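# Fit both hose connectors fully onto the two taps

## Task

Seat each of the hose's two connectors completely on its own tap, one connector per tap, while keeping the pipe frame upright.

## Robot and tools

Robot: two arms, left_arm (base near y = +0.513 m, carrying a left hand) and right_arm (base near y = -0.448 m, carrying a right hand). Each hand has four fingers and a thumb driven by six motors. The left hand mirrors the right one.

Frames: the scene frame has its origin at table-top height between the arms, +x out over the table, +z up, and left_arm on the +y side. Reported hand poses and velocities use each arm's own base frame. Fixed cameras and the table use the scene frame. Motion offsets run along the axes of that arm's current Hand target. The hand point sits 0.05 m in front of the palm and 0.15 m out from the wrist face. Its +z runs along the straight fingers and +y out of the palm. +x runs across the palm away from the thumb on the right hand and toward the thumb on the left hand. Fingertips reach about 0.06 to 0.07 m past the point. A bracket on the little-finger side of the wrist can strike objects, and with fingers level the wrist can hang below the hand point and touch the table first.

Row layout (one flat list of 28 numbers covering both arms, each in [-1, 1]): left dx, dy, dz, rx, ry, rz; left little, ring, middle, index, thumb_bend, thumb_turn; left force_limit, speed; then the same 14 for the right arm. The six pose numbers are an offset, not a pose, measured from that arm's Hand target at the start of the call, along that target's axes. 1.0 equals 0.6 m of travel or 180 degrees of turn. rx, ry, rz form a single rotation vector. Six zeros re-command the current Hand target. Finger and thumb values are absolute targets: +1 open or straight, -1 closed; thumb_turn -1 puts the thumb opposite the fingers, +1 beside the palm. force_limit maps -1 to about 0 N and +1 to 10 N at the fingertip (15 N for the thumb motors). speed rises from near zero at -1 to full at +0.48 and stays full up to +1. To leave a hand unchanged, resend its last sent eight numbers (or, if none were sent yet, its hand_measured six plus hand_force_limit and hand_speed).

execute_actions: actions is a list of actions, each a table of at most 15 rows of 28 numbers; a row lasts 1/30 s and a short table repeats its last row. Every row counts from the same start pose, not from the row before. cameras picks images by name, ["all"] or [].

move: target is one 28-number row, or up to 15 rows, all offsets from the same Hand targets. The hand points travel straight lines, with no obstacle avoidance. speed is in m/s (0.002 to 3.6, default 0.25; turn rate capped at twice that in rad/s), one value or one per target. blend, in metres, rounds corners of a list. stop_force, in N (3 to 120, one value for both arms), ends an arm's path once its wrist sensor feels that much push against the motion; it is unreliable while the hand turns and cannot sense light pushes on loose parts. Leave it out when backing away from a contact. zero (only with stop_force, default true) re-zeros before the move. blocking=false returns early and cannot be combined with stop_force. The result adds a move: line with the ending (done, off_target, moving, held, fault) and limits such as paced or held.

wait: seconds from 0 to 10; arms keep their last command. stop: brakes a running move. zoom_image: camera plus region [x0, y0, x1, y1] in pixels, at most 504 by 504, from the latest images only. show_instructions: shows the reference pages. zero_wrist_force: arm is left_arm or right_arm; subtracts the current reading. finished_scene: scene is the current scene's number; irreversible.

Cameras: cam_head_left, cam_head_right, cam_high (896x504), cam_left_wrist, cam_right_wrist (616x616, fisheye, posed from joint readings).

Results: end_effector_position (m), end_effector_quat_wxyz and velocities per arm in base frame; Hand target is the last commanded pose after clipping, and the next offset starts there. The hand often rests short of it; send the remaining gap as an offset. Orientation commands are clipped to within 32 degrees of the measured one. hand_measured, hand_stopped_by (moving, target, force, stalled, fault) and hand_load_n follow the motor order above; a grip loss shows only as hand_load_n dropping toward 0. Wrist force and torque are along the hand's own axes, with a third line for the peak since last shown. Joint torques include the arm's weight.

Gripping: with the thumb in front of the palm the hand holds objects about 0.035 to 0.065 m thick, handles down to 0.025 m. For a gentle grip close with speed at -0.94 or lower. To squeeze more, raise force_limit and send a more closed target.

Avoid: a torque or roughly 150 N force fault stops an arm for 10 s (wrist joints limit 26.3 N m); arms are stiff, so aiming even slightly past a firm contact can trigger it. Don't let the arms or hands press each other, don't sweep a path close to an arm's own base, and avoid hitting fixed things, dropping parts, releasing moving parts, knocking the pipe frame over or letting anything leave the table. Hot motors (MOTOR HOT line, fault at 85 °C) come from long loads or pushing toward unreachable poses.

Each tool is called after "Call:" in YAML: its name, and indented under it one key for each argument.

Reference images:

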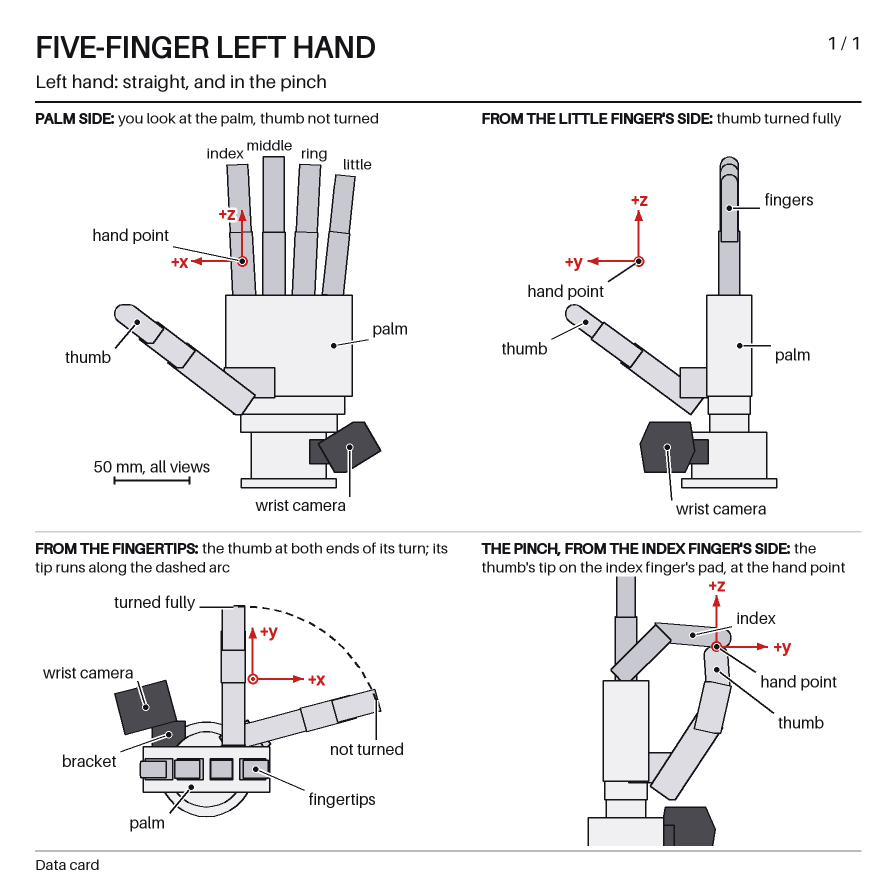

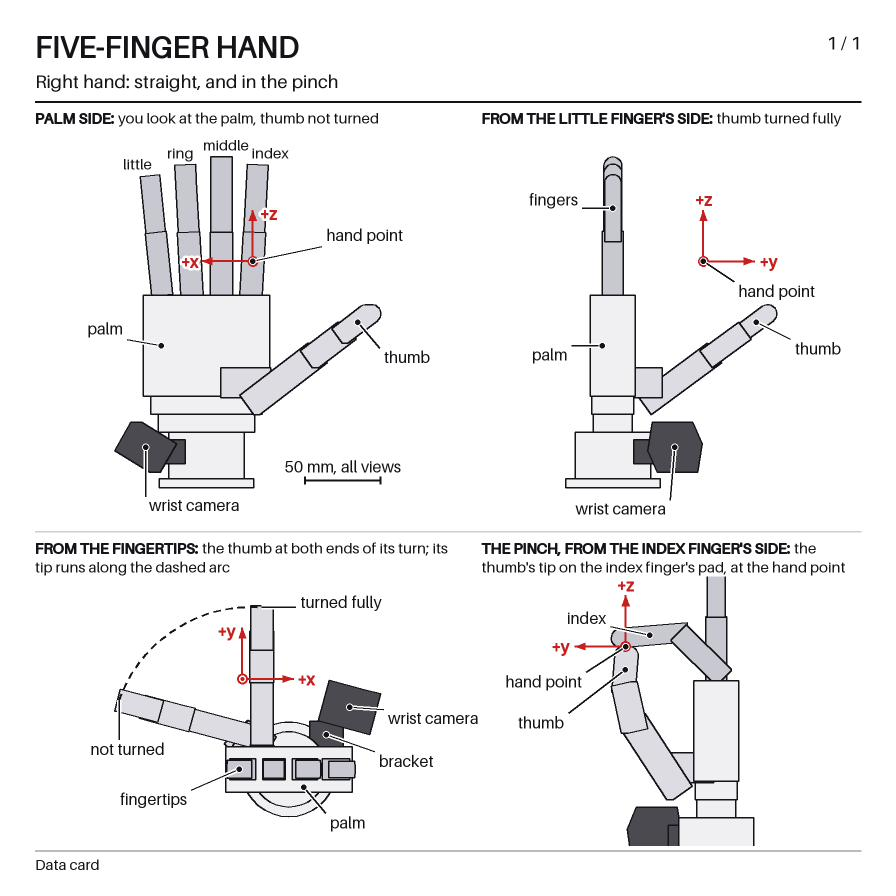

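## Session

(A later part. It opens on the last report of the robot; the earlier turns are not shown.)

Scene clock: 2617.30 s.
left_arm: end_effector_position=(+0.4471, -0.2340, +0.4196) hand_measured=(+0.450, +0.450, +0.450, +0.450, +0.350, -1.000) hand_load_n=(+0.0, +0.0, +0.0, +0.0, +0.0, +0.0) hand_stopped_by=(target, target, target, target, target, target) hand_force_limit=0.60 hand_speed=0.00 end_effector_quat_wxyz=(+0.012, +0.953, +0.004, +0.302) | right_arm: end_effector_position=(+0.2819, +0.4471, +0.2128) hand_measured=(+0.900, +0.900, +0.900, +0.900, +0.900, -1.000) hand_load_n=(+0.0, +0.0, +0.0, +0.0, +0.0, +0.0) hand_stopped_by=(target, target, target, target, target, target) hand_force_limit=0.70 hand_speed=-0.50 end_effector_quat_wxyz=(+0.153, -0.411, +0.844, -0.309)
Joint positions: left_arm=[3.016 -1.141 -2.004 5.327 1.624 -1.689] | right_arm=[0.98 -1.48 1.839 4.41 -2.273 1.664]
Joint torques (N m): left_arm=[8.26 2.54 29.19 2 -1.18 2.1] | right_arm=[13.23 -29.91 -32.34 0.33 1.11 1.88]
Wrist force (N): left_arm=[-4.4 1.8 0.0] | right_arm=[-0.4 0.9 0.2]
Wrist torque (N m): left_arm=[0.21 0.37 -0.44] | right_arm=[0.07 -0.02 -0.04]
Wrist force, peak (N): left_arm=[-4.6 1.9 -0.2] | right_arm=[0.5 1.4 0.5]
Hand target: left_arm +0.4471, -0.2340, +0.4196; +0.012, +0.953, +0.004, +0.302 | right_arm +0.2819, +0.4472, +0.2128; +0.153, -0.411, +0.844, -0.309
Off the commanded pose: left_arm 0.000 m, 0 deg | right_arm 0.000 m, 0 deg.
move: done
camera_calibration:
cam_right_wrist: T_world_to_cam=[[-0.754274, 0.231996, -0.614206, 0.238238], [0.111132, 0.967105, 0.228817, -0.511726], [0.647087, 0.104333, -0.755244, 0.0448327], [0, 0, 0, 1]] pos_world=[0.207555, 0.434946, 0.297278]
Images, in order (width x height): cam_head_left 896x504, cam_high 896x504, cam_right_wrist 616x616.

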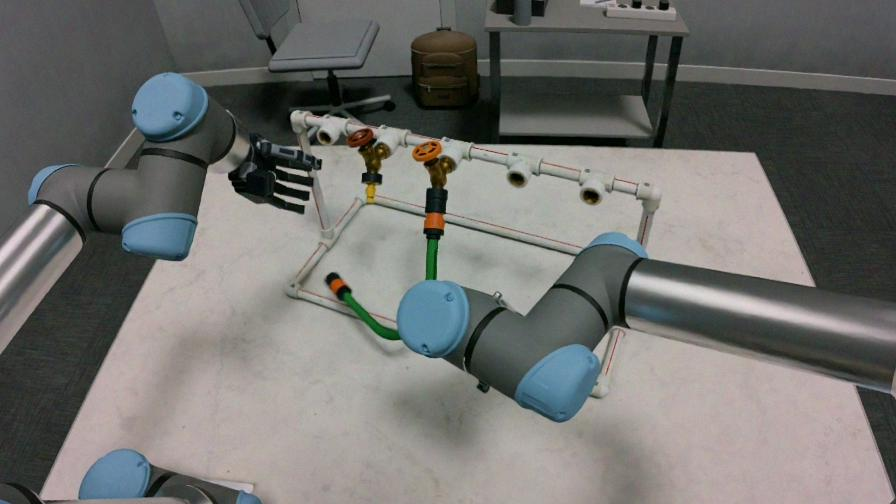

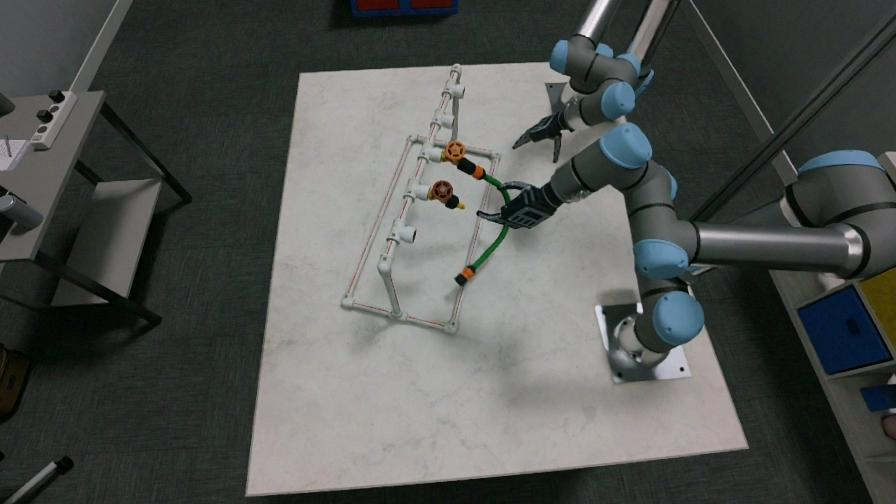

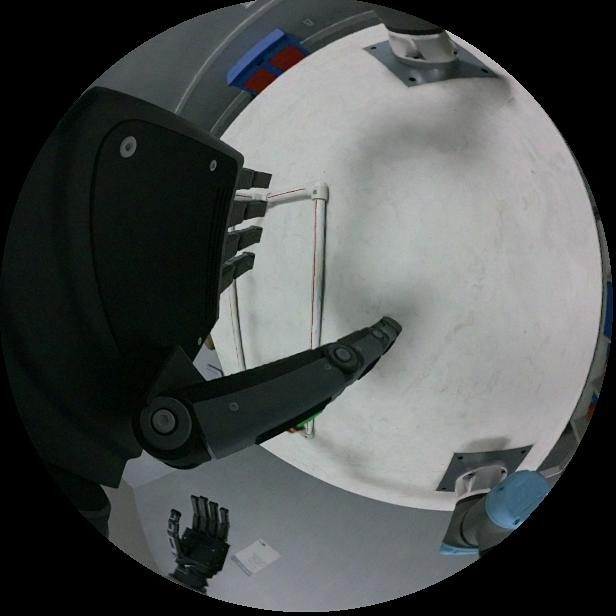

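Call:
move:
  target: [0,0,0,0,0,0,0.45,0.45,0.45,0.45,0.35,-1,0.6,0,0.259,-0.310,0.0707,0,0,0,0.9,0.9,0.9,0.9,0.9,-1,0.7,-0.5]
  speed: 0.15
  cameras: ["cam_head_left","cam_left_wrist","cam_high"]

Call:
zoom_image:
  camera: "cam_head_left"
  region: [300, 100, 480, 340]

Call:
zoom_image:
  camera: "cam_high"
  region: [400, 120, 560, 350]

Call:
zoom_image:
  camera: "cam_left_wrist"
  region: [80, 100, 330, 350]

Scene clock: 2776.47 s.
left_arm: end_effector_position=(+0.4471, -0.2340, +0.4196) hand_measured=(+0.450, +0.450, +0.450, +0.450, +0.350, -1.000) hand_load_n=(+0.0, +0.0, +0.0, +0.0, +0.0, +0.0) hand_stopped_by=(target, target, target, target, target, target) hand_force_limit=0.60 hand_speed=0.00 end_effector_quat_wxyz=(+0.012, +0.953, +0.004, +0.302) | right_arm: end_effector_position=(+0.3195, +0.2204, +0.3004) hand_measured=(+0.900, +0.900, +0.900, +0.900, +0.900, -1.000) hand_load_n=(-0.5, +0.0, +0.0, +0.0, +0.0, +0.0) hand_stopped_by=(target, target, target, target, target, target) hand_force_limit=0.70 hand_speed=-0.50 end_effector_quat_wxyz=(+0.153, -0.411, +0.844, -0.309)
Joint positions: left_arm=[3.016 -1.141 -2.004 5.327 1.624 -1.689] | right_arm=[0.503 -1.987 2.123 4.25 -2.207 1.059]
Joint torques (N m): left_arm=[8.54 4.65 28.72 2.01 -1.14 1.99] | right_arm=[-12.78 -13.42 -16.8 -5.48 1.2 -1.98]
Wrist force (N): left_arm=[-4.7 2.0 -0.2] | right_arm=[-0.2 0.8 0.0]
Wrist torque (N m): left_arm=[0.25 0.40 -0.46] | right_arm=[0.06 -0.07 0.09]
Wrist force, peak (N): left_arm=[-4.8 1.8 -0.3] | right_arm=[-0.7 1.6 0.1]
Hand target: left_arm +0.4471, -0.2340, +0.4196; +0.012, +0.953, +0.004, +0.302 | right_arm +0.3195, +0.2203, +0.3004; +0.153, -0.411, +0.844, -0.309
Off the commanded pose: left_arm 0.000 m, 0 deg | right_arm 0.000 m, 0 deg.
move: done
camera_calibration:
cam_left_wrist: T_world_to_cam=[[0.189561, 0.977073, 0.0969297, 0.0969984], [0.377071, -0.163592, 0.911622, -0.588241], [0.906578, -0.136258, -0.399437, -0.159068], [0, 0, 0, 1]] pos_world=[0.34763, -0.21268, 0.463314]
Images, in order (width x height): cam_head_left 896x504, cam_high 896x504, cam_left_wrist 616x616.

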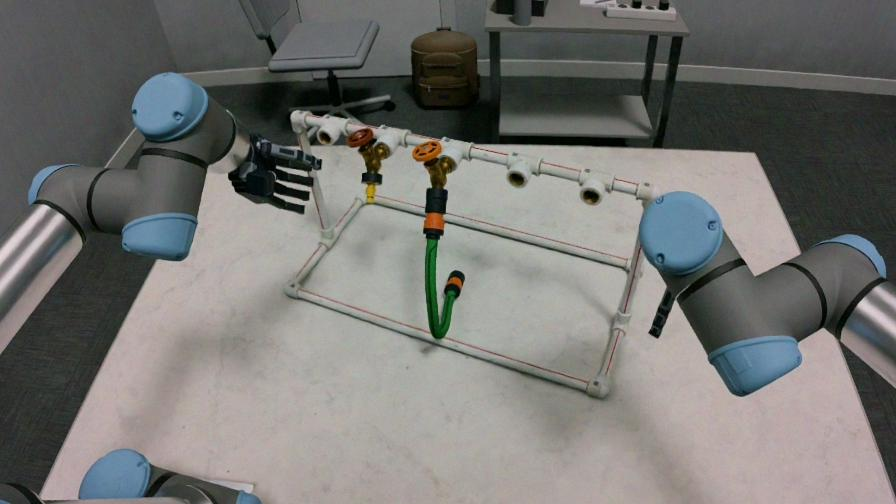

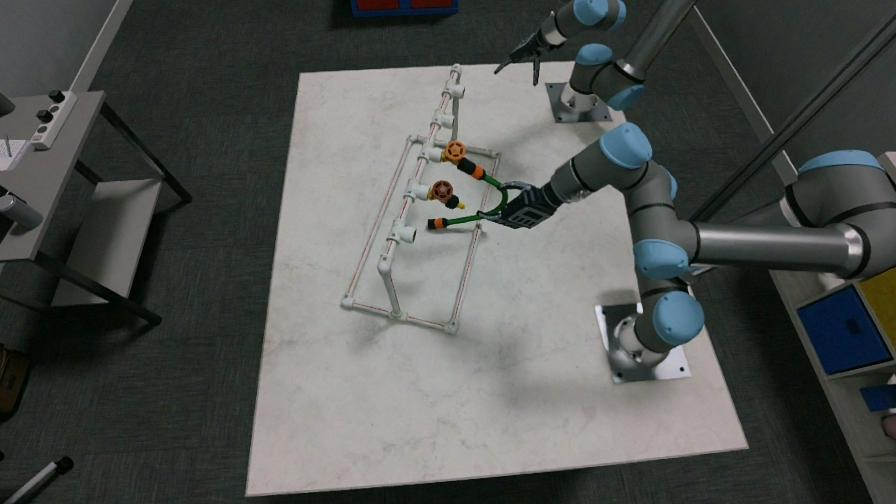

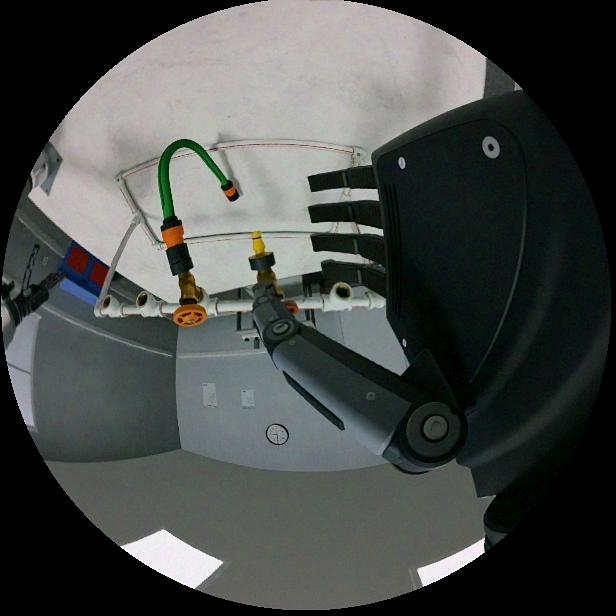

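Scaled by 2.100 from the camera's 896x504 image, which has a finer 1280x720 frame.

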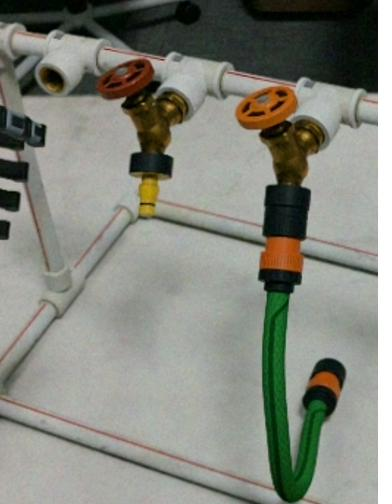

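Scaled by 2.191 from the camera's 896x504 image, which has a finer 1280x720 frame.

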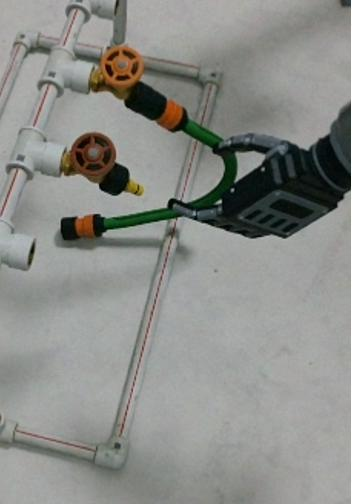

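Scaled by 2.016 from the camera's 616x616 image, which has a finer 880x880 frame.

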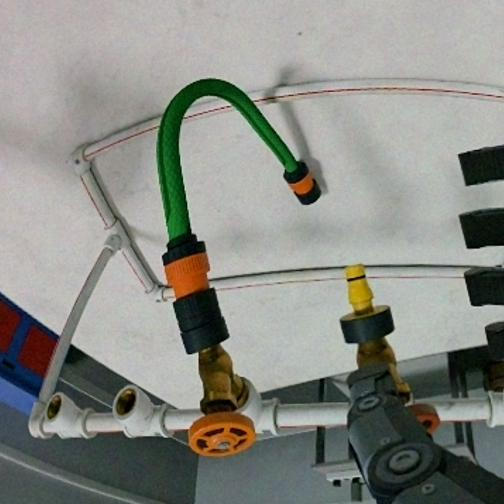

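Call:
move:
  target: [0,0,0,0,0,0,0.45,0.45,0.45,0.45,0.35,-1,0.6,0,-0.439,0.371,-0.1695,-0.047,-0.189,0.346,0.9,0.9,0.9,0.9,0.9,-1,0.7,-0.5]
  speed: 0.15
  cameras: ["cam_head_left","cam_head_right","cam_left_wrist","cam_right_wrist"]

Scene clock: 2899.70 s.
left_arm: end_effector_position=(+0.4471, -0.2340, +0.4196) hand_measured=(+0.450, +0.450, +0.450, +0.450, +0.350, -1.000) hand_load_n=(+0.0, +0.0, +0.0, +0.0, -0.5, -0.5) hand_stopped_by=(target, target, target, target, target, target) hand_force_limit=0.60 hand_speed=0.00 end_effector_quat_wxyz=(+0.012, +0.953, +0.004, +0.302) | right_arm: end_effector_position=(+0.2960, +0.5730, +0.2346) hand_measured=(+0.900, +0.900, +0.900, +0.900, +0.900, -1.000) hand_load_n=(+0.0, +0.0, +0.0, +0.0, +0.0, +0.0) hand_stopped_by=(target, target, target, target, target, target) hand_force_limit=0.70 hand_speed=-0.50 end_effector_quat_wxyz=(+0.488, -0.001, +0.873, -0.001)
Joint positions: left_arm=[3.016 -1.141 -2.004 5.327 1.624 -1.689] | right_arm=[1.18 -1.242 2.027 3.374 -2.477 2.474]
Joint torques (N m): left_arm=[8.01 6.63 27.4 1.94 -1.13 2.01] | right_arm=[13.55 -23.7 -27.1 -5.38 -3.32 1.58]
Wrist force (N): left_arm=[-4.3 1.7 -0.2] | right_arm=[0.8 0.1 0.3]
Wrist torque (N m): left_arm=[0.21 0.34 -0.43] | right_arm=[0.00 -0.08 -0.06]
Wrist force, peak (N): left_arm=[-4.8 1.7 -0.3] | right_arm=[0.9 0.6 0.3]
Hand target: left_arm +0.4471, -0.2340, +0.4196; +0.012, +0.953, +0.004, +0.302 | right_arm +0.2960, +0.5730, +0.2346; +0.488, -0.001, +0.873, -0.001
Off the commanded pose: left_arm 0.000 m, 0 deg | right_arm 0.000 m, 0 deg.
move: done
camera_calibration:
cam_left_wrist: T_world_to_cam=[[0.189561, 0.977073, 0.0969297, 0.0969984], [0.377071, -0.163592, 0.911622, -0.588241], [0.906578, -0.136258, -0.399437, -0.159068], [0, 0, 0, 1]] pos_world=[0.34763, -0.21268, 0.463314]
cam_right_wrist: T_world_to_cam=[[-0.158497, 0.958321, -0.237696, -0.44774], [0.00994675, 0.242277, 0.970156, -0.368612], [0.987309, 0.151402, -0.0479322, -0.254522], [0, 0, 0, 1]] pos_world=[0.183993, 0.55692, 0.238985]
Images, in order (width x height): cam_head_left 896x504, cam_head_right 896x504, cam_left_wrist 616x616, cam_right_wrist 616x616.

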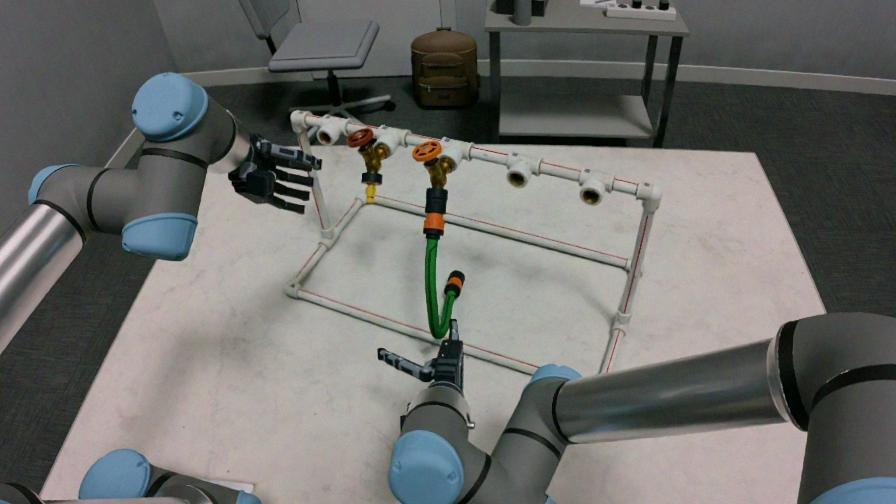

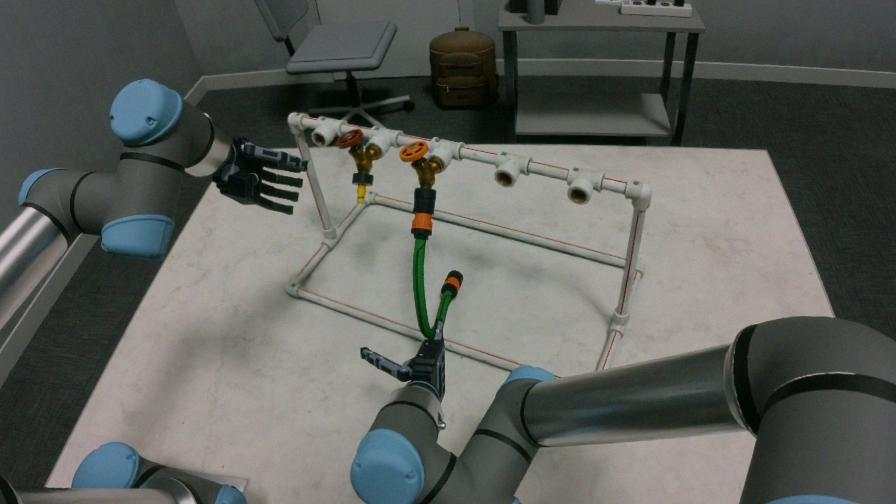

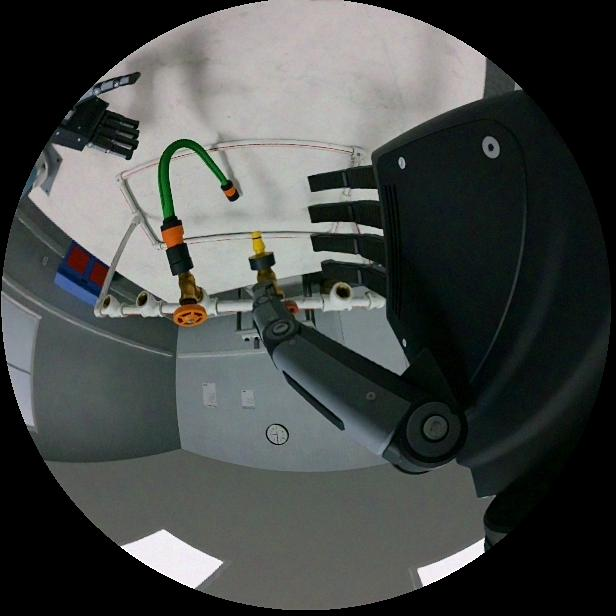

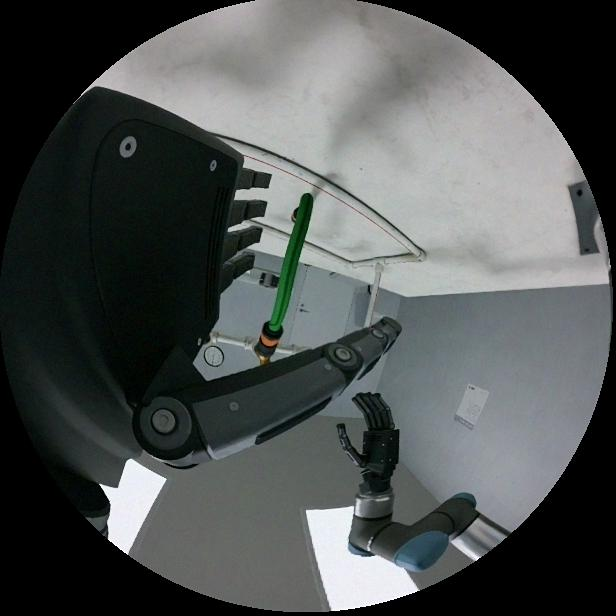

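Call:
move:
  target: [0,0,0,0,0,0,0.45,0.45,0.45,0.45,0.35,-1,0.6,0,-0.0035,-0.013,0.2245,0,0,0,0.9,0.9,0.9,0.9,0.9,-1,0.7,-0.5]
  speed: 0.1
  cameras: ["cam_head_left","cam_left_wrist","cam_right_wrist"]

Scene clock: 2912.93 s.
left_arm: end_effector_position=(+0.4471, -0.2340, +0.4196) hand_measured=(+0.450, +0.450, +0.450, +0.450, +0.350, -1.000) hand_load_n=(+0.5, +0.0, +0.0, +0.0, +0.0, +0.0) hand_stopped_by=(target, target, target, target, target, target) hand_force_limit=0.60 hand_speed=0.00 end_effector_quat_wxyz=(+0.012, +0.953, +0.004, +0.302) | right_arm: end_effector_position=(+0.4117, +0.5652, +0.1658) hand_measured=(+0.900, +0.900, +0.900, +0.900, +0.900, -1.000) hand_load_n=(+0.0, +0.0, +0.0, +0.0, +0.0, +0.0) hand_stopped_by=(target, target, target, target, target, target) hand_force_limit=0.70 hand_speed=-0.50 end_effector_quat_wxyz=(+0.488, -0.001, +0.873, -0.001)
Joint positions: left_arm=[3.016 -1.141 -2.004 5.327 1.624 -1.689] | right_arm=[0.973 -1.022 1.982 3.012 -2.352 2.225]
Joint torques (N m): left_arm=[7.77 8.11 27.36 1.95 -1.15 1.8] | right_arm=[-11.91 -31.49 -23.29 -5.4 1.15 -1.94]
Wrist force (N): left_arm=[-4.5 1.8 -0.3] | right_arm=[0.5 0.0 0.2]
Wrist torque (N m): left_arm=[0.23 0.37 -0.44] | right_arm=[-0.02 -0.04 0.01]
Wrist force, peak (N): left_arm=[-4.7 1.9 -0.2] | right_arm=[0.3 -0.1 0.9]
Hand target: left_arm +0.4471, -0.2340, +0.4196; +0.012, +0.953, +0.004, +0.302 | right_arm +0.4118, +0.5652, +0.1658; +0.488, -0.001, +0.873, -0.001
Off the commanded pose: left_arm 0.000 m, 0 deg | right_arm 0.000 m, 0 deg.
move: done
camera_calibration:
cam_left_wrist: T_world_to_cam=[[0.189561, 0.977073, 0.0969297, 0.0969984], [0.377071, -0.163592, 0.911622, -0.588241], [0.906578, -0.136258, -0.399437, -0.159068], [0, 0, 0, 1]] pos_world=[0.34763, -0.21268, 0.463314]
cam_right_wrist: T_world_to_cam=[[-0.158354, 0.958368, -0.237601, -0.438461], [0.00979525, 0.24215, 0.970189, -0.301041], [0.987334, 0.151306, -0.047733, -0.370874], [0, 0, 0, 1]] pos_world=[0.299693, 0.54922, 0.170186]
Images, in order (width x height): cam_head_left 896x504, cam_left_wrist 616x616, cam_right_wrist 616x616.

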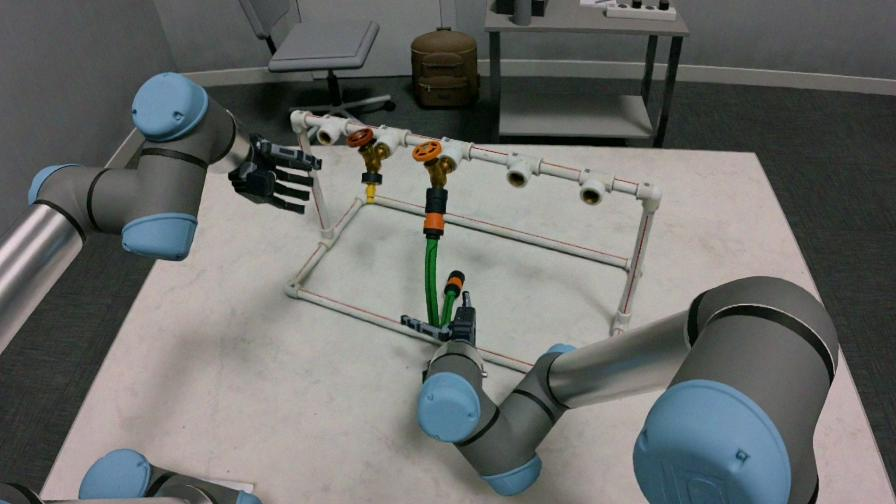

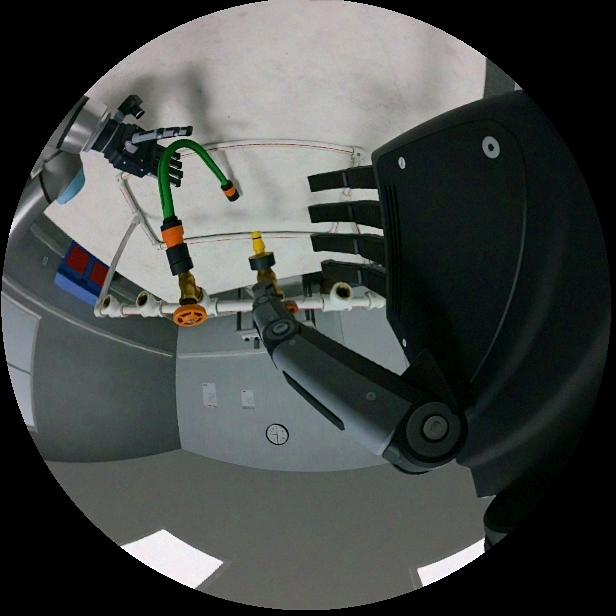

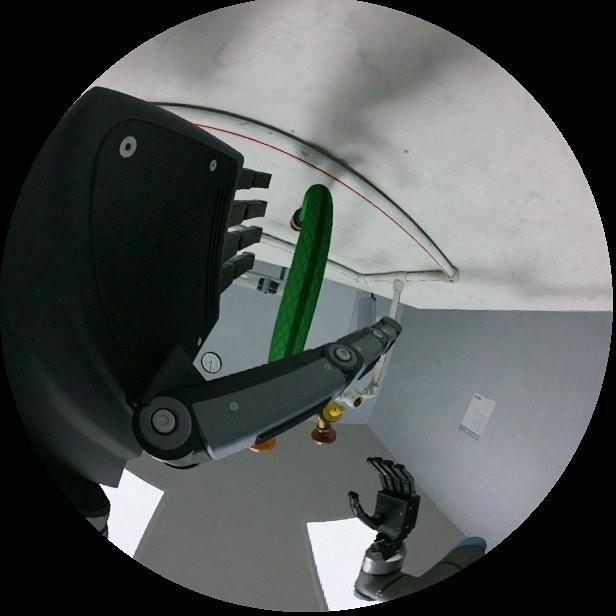

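Call:
move:
  target: [0,0,0,0,0,0,0.45,0.45,0.45,0.45,0.35,-1,0.6,0,0,-0.008,0.050,0,0,0,0.9,0.9,0.9,0.9,0.9,-1,0.7,-0.5]
  speed: 0.06
  cameras: ["cam_left_wrist","cam_right_wrist"]

Call:
zoom_image:
  camera: "cam_left_wrist"
  region: [60, 70, 310, 320]

Scene clock: 2919.10 s.
left_arm: end_effector_position=(+0.4471, -0.2340, +0.4196) hand_measured=(+0.450, +0.450, +0.450, +0.450, +0.350, -1.000) hand_load_n=(+0.0, +0.0, +0.0, +0.0, +0.0, +0.0) hand_stopped_by=(target, target, target, target, target, target) hand_force_limit=0.60 hand_speed=0.00 end_effector_quat_wxyz=(+0.012, +0.953, +0.004, +0.302) | right_arm: end_effector_position=(+0.4372, +0.5604, +0.1501) hand_measured=(+0.900, +0.900, +0.900, +0.900, +0.900, -1.000) hand_load_n=(+0.0, +0.0, +0.0, +0.0, +0.5, -0.5) hand_stopped_by=(target, target, target, target, target, target) hand_force_limit=0.70 hand_speed=-0.50 end_effector_quat_wxyz=(+0.488, -0.001, +0.873, -0.001)
Joint positions: left_arm=[3.016 -1.141 -2.004 5.327 1.624 -1.689] | right_arm=[0.928 -0.974 1.965 2.949 -2.321 2.179]
Joint torques (N m): left_arm=[6.83 9.14 27.05 1.97 -1.11 1.72] | right_arm=[-13.15 -30.9 -22.84 -5.41 1.32 -1.63]
Wrist force (N): left_arm=[-4.6 1.7 -0.3] | right_arm=[1.2 0.0 -0.6]
Wrist torque (N m): left_arm=[0.22 0.38 -0.45] | right_arm=[-0.04 -0.08 0.00]
Wrist force, peak (N): left_arm=[-4.7 2.0 -0.2] | right_arm=[1.2 0.0 -0.6]
Hand target: left_arm +0.4471, -0.2340, +0.4196; +0.012, +0.953, +0.004, +0.302 | right_arm +0.4373, +0.5604, +0.1501; +0.488, -0.001, +0.873, -0.001
Off the commanded pose: left_arm 0.000 m, 0 deg | right_arm 0.000 m, 0 deg.
move: done
camera_calibration:
cam_left_wrist: T_world_to_cam=[[0.189561, 0.977073, 0.0969297, 0.0969984], [0.377071, -0.163592, 0.911622, -0.588241], [0.906578, -0.136258, -0.399437, -0.159068], [0, 0, 0, 1]] pos_world=[0.34763, -0.21268, 0.463314]
cam_right_wrist: T_world_to_cam=[[-0.158354, 0.958368, -0.237601, -0.433537], [0.00979525, 0.24215, 0.970189, -0.284898], [0.987334, 0.151306, -0.047733, -0.396173], [0, 0, 0, 1]] pos_world=[0.325293, 0.54442, 0.154486]
Images, in order (width x height): cam_left_wrist 616x616, cam_right_wrist 616x616.

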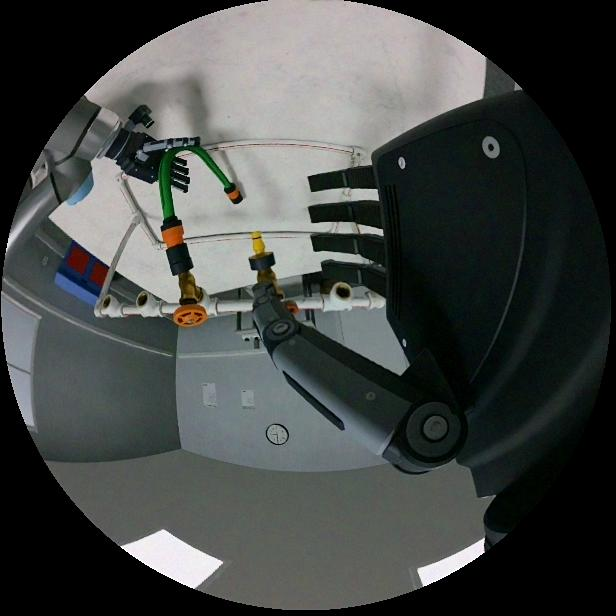

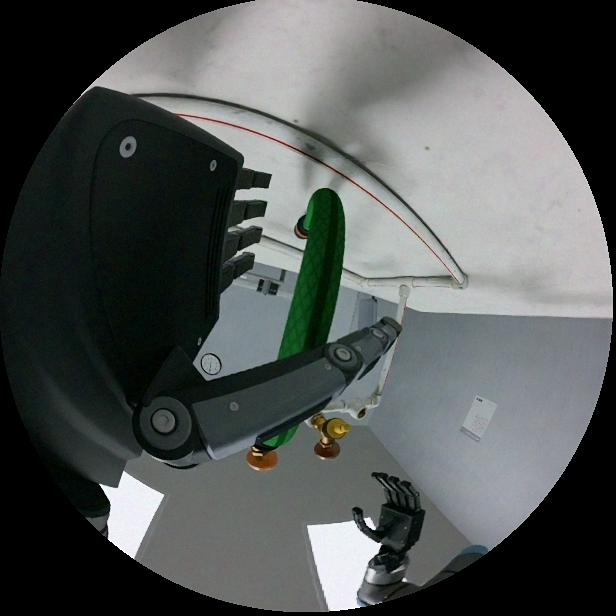

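Scaled by 2.016 from the camera's 616x616 image, which has a finer 880x880 frame.

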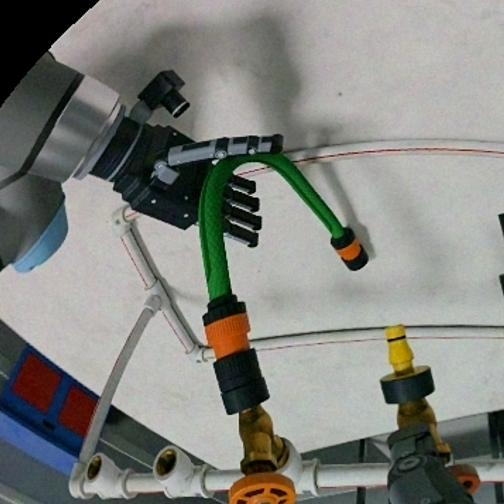

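Call:
execute_actions:
  actions:
    - [[0,0,0,0,0,0,0.45,0.45,0.45,0.45,0.35,-1,0.6,0,0,0,0,0,0,0,0.3,0.3,0.3,0.3,0.5,-1,0.2,0]]
    - [[0,0,0,0,0,0,0.45,0.45,0.45,0.45,0.35,-1,0.6,0,0,0,0,0,0,0,0.1,0.1,0.1,0.1,0.3,-1,0.2,-0.5]]
    - [[0,0,0,0,0,0,0.45,0.45,0.45,0.45,0.35,-1,0.6,0,0,0,0,0,0,0,-0.1,-0.1,-0.1,-0.1,0.15,-1,0.2,-0.5]]
    - [[0,0,0,0,0,0,0.45,0.45,0.45,0.45,0.35,-1,0.6,0,0,0,0,0,0,0,-0.25,-0.25,-0.25,-0.25,0.1,-1,0.3,-0.5]]
  cameras: ["cam_left_wrist","cam_right_wrist"]

Scene clock: 2927.77 s.
left_arm: end_effector_position=(+0.4471, -0.2340, +0.4196) hand_measured=(+0.450, +0.450, +0.450, +0.450, +0.350, -1.000) hand_load_n=(+0.0, +0.0, +0.0, +0.0, +0.0, +0.0) hand_stopped_by=(target, target, target, target, target, target) hand_force_limit=0.60 hand_speed=0.00 end_effector_quat_wxyz=(+0.012, +0.953, +0.004, +0.302) | right_arm: end_effector_position=(+0.4373, +0.5604, +0.1501) hand_measured=(-0.138, -0.184, -0.246, -0.250, +0.104, -1.000) hand_load_n=(+2.0, +5.5, +7.0, +2.0, +6.0, +1.0) hand_stopped_by=(force, force, force, target, target, target) hand_force_limit=0.30 hand_speed=-0.50 end_effector_quat_wxyz=(+0.488, -0.001, +0.873, -0.001)
Joint positions: left_arm=[3.016 -1.141 -2.004 5.327 1.624 -1.689] | right_arm=[0.928 -0.973 1.965 2.949 -2.321 2.179]
Joint torques (N m): left_arm=[7.49 8.41 26.14 1.87 -1.11 1.71] | right_arm=[-10.66 -32.69 -10.41 -2.33 -3.13 -0.63]
Wrist force (N): left_arm=[-4.3 1.8 -0.3] | right_arm=[-0.4 3.0 -3.3]
Wrist torque (N m): left_arm=[0.24 0.34 -0.44] | right_arm=[0.34 -0.19 -0.11]
Wrist force, peak (N): left_arm=[-4.7 1.9 -0.3] | right_arm=[0.2 3.8 -3.8]
Hand target: left_arm +0.4471, -0.2340, +0.4196; +0.012, +0.953, +0.004, +0.302 | right_arm +0.4373, +0.5604, +0.1501; +0.488, -0.001, +0.873, -0.001
Off the commanded pose: left_arm 0.000 m, 0 deg | right_arm 0.000 m, 0 deg.
Step readings (end_effector_position of left_arm | right_arm):
0: (+0.4471, -0.2340, +0.4196) | (+0.4373, +0.5604, +0.1501)
1: (+0.4471, -0.2340, +0.4196) | (+0.4373, +0.5604, +0.1501)
2: (+0.4471, -0.2340, +0.4196) | (+0.4373, +0.5604, +0.1501)
4: (+0.4471, -0.2340, +0.4196) | (+0.4373, +0.5604, +0.1501)
8: (+0.4471, -0.2340, +0.4196) | (+0.4373, +0.5604, +0.1501)
15: (+0.4471, -0.2340, +0.4196) | (+0.4373, +0.5604, +0.1501)
16: (+0.4471, -0.2340, +0.4196) | (+0.4373, +0.5604, +0.1501)
17: (+0.4471, -0.2340, +0.4196) | (+0.4373, +0.5604, +0.1501)
19: (+0.4471, -0.2340, +0.4196) | (+0.4373, +0.5604, +0.1501)
23: (+0.4471, -0.2340, +0.4196) | (+0.4373, +0.5604, +0.1501)
30: (+0.4471, -0.2340, +0.4196) | (+0.4373, +0.5604, +0.1501)
31: (+0.4471, -0.2340, +0.4196) | (+0.4373, +0.5604, +0.1501)
32: (+0.4471, -0.2340, +0.4196) | (+0.4373, +0.5604, +0.1501)
34: (+0.4471, -0.2340, +0.4196) | (+0.4373, +0.5604, +0.1501)
38: (+0.4471, -0.2340, +0.4196) | (+0.4373, +0.5604, +0.1501)
45: (+0.4471, -0.2340, +0.4196) | (+0.4373, +0.5604, +0.1501)
46: (+0.4471, -0.2340, +0.4196) | (+0.4373, +0.5604, +0.1501)
47: (+0.4471, -0.2340, +0.4196) | (+0.4373, +0.5604, +0.1501)
49: (+0.4471, -0.2340, +0.4196) | (+0.4373, +0.5604, +0.1501)
53: (+0.4471, -0.2340, +0.4196) | (+0.4373, +0.5604, +0.1501)
60: (+0.4471, -0.2340, +0.4196) | (+0.4373, +0.5604, +0.1501)
camera_calibration:
cam_left_wrist: T_world_to_cam=[[0.189561, 0.977073, 0.0969297, 0.0969984], [0.377071, -0.163592, 0.911622, -0.588241], [0.906578, -0.136258, -0.399437, -0.159068], [0, 0, 0, 1]] pos_world=[0.34763, -0.21268, 0.463314]
cam_right_wrist: T_world_to_cam=[[-0.158354, 0.958388, -0.237523, -0.433568], [0.00980766, 0.242073, 0.970208, -0.284767], [0.987334, 0.151307, -0.0477329, -0.396276], [0, 0, 0, 1]] pos_world=[0.325393, 0.54442, 0.154386]
Images, in order (width x height): cam_left_wrist 616x616, cam_right_wrist 616x616.

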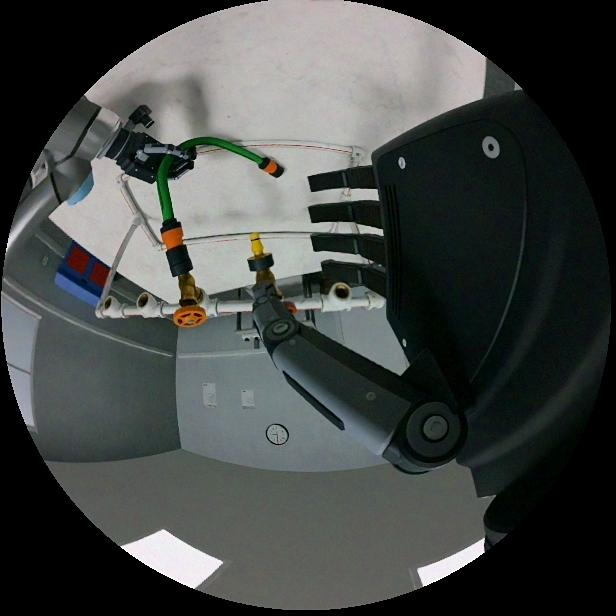

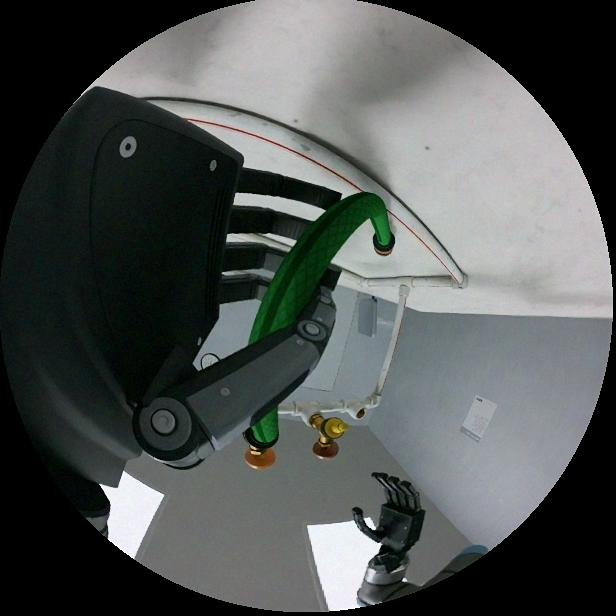

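Call:
move:
  target: [0,0,0,0,0,0,0.45,0.45,0.45,0.45,0.35,-1,0.6,0,-0.0077,0.037,-0.145,0,0,0.278,-0.25,-0.25,-0.25,-0.25,0.1,-1,0.3,-0.5]
  speed: 0.06
  cameras: ["cam_head_left","cam_high","cam_left_wrist","cam_right_wrist"]

Call:
zoom_image:
  camera: "cam_left_wrist"
  region: [60, 70, 310, 320]

Call:
zoom_image:
  camera: "cam_head_left"
  region: [280, 200, 500, 420]

Scene clock: 2942.80 s.
left_arm: end_effector_position=(+0.4471, -0.2340, +0.4196) hand_measured=(+0.450, +0.450, +0.450, +0.450, +0.350, -1.000) hand_load_n=(+0.0, +0.0, +0.0, +0.0, +0.0, +0.0) hand_stopped_by=(target, target, target, target, target, target) hand_force_limit=0.60 hand_speed=0.00 end_effector_quat_wxyz=(+0.012, +0.953, +0.004, +0.302) | right_arm: end_effector_position=(+0.3657, +0.5826, +0.1996) hand_measured=(-0.138, -0.186, -0.246, -0.250, +0.104, -1.000) hand_load_n=(+1.5, +0.0, +8.0, +3.0, +5.0, +0.5) hand_stopped_by=(force, force, force, target, target, target) hand_force_limit=0.30 hand_speed=-0.50 end_effector_quat_wxyz=(+0.442, +0.368, +0.792, +0.206)
Joint positions: left_arm=[3.016 -1.141 -2.004 5.327 1.624 -1.689] | right_arm=[1.134 -0.997 1.873 3.235 -2.452 3.285]
Joint torques (N m): left_arm=[6.43 9.3 24.98 1.93 -1 1.38] | right_arm=[16.38 -49.07 -26.06 -0.64 -2.97 2]
Wrist force (N): left_arm=[-4.6 1.8 -0.2] | right_arm=[-1.0 -0.7 4.2]
Wrist torque (N m): left_arm=[0.23 0.39 -0.45] | right_arm=[-0.03 -0.19 -0.25]
Wrist force, peak (N): left_arm=[-4.7 1.9 -0.4] | right_arm=[3.6 -0.4 4.1]
Hand target: left_arm +0.4471, -0.2340, +0.4196; +0.012, +0.953, +0.004, +0.302 | right_arm +0.3657, +0.5826, +0.1996; +0.442, +0.368, +0.792, +0.206
Off the commanded pose: left_arm 0.000 m, 0 deg | right_arm 0.000 m, 0 deg.
move: done
camera_calibration:
cam_left_wrist: T_world_to_cam=[[0.189561, 0.977073, 0.0969297, 0.0969984], [0.377071, -0.163592, 0.911622, -0.588241], [0.906578, -0.136258, -0.399437, -0.159068], [0, 0, 0, 1]] pos_world=[0.34763, -0.21268, 0.463314]
cam_right_wrist: T_world_to_cam=[[0.280343, 0.834335, 0.474651, -0.684698], [-0.0488966, -0.481425, 0.875122, 0.12445], [0.958654, -0.268543, -0.0941678, -0.0621323], [0, 0, 0, 1]] pos_world=[0.257599, 0.614495, 0.210233]
Images, in order (width x height): cam_head_left 896x504, cam_high 896x504, cam_left_wrist 616x616, cam_right_wrist 616x616.

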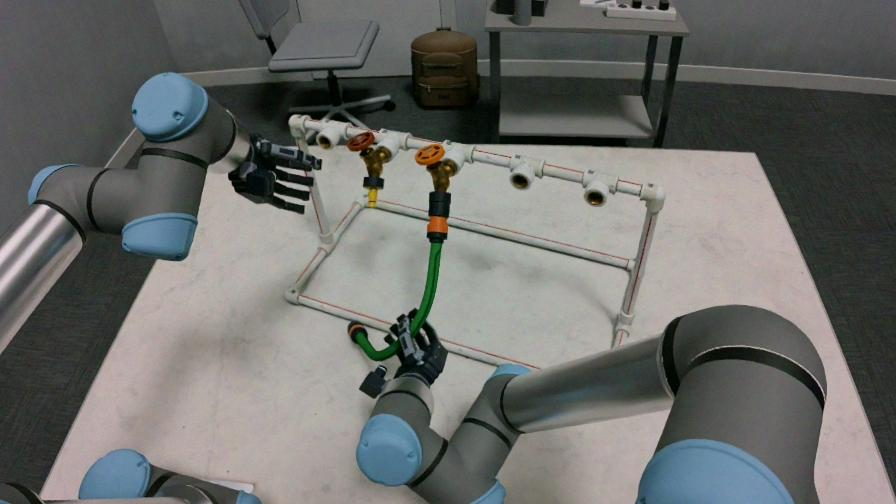

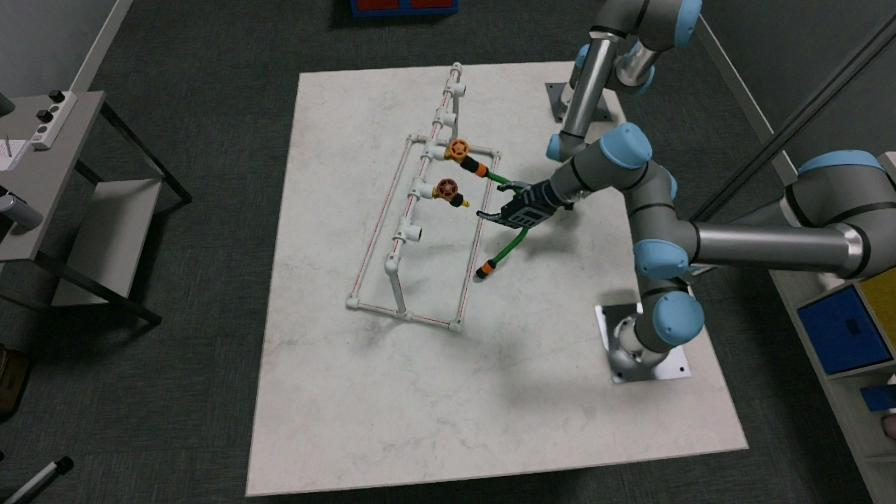

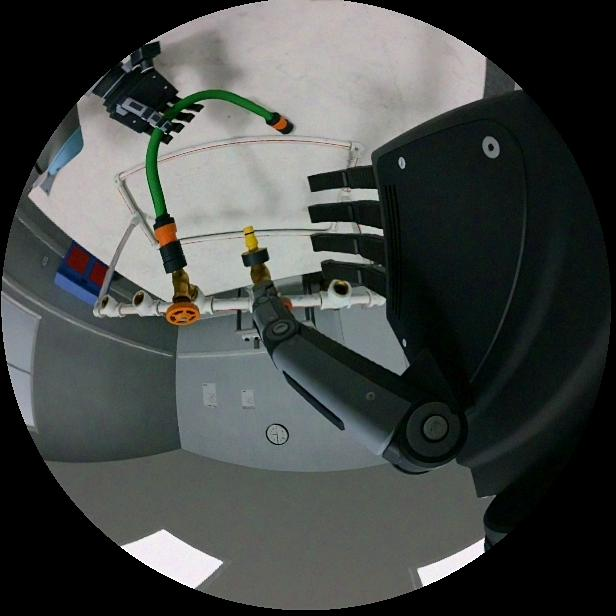

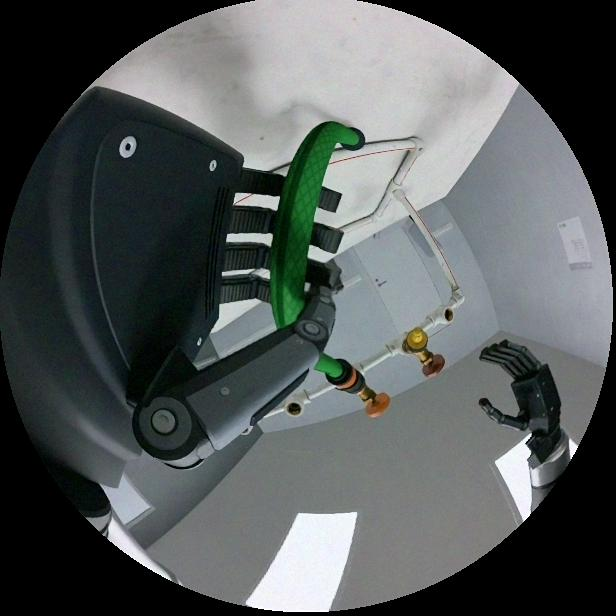

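Scaled by 2.016 from the camera's 616x616 image, which has a finer 880x880 frame.

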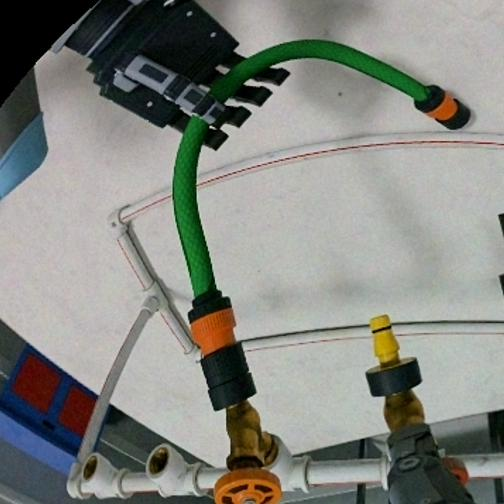

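Scaled by 2.291 from the camera's 896x504 image, which has a finer 1280x720 frame.

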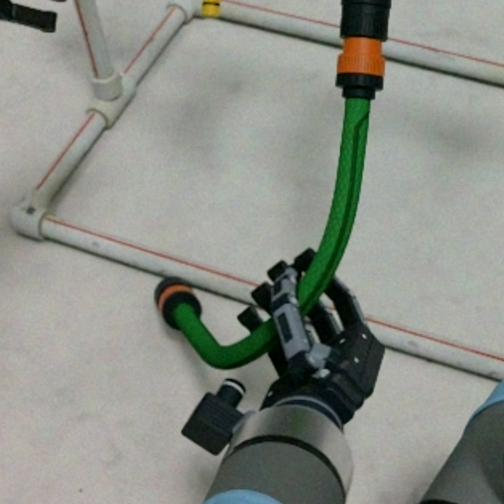

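Call:
zoom_image:
  camera: "cam_high"
  region: [440, 130, 580, 310]

Scaled by 2.800 from the camera's 896x504 image, which has a finer 1280x720 frame.

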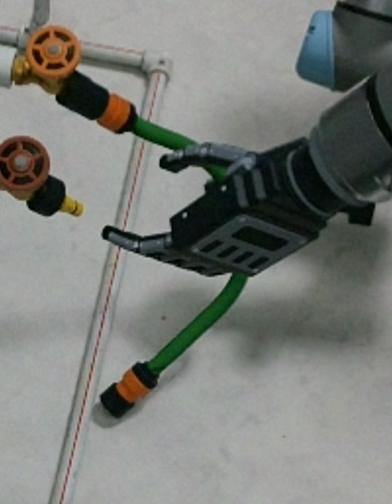

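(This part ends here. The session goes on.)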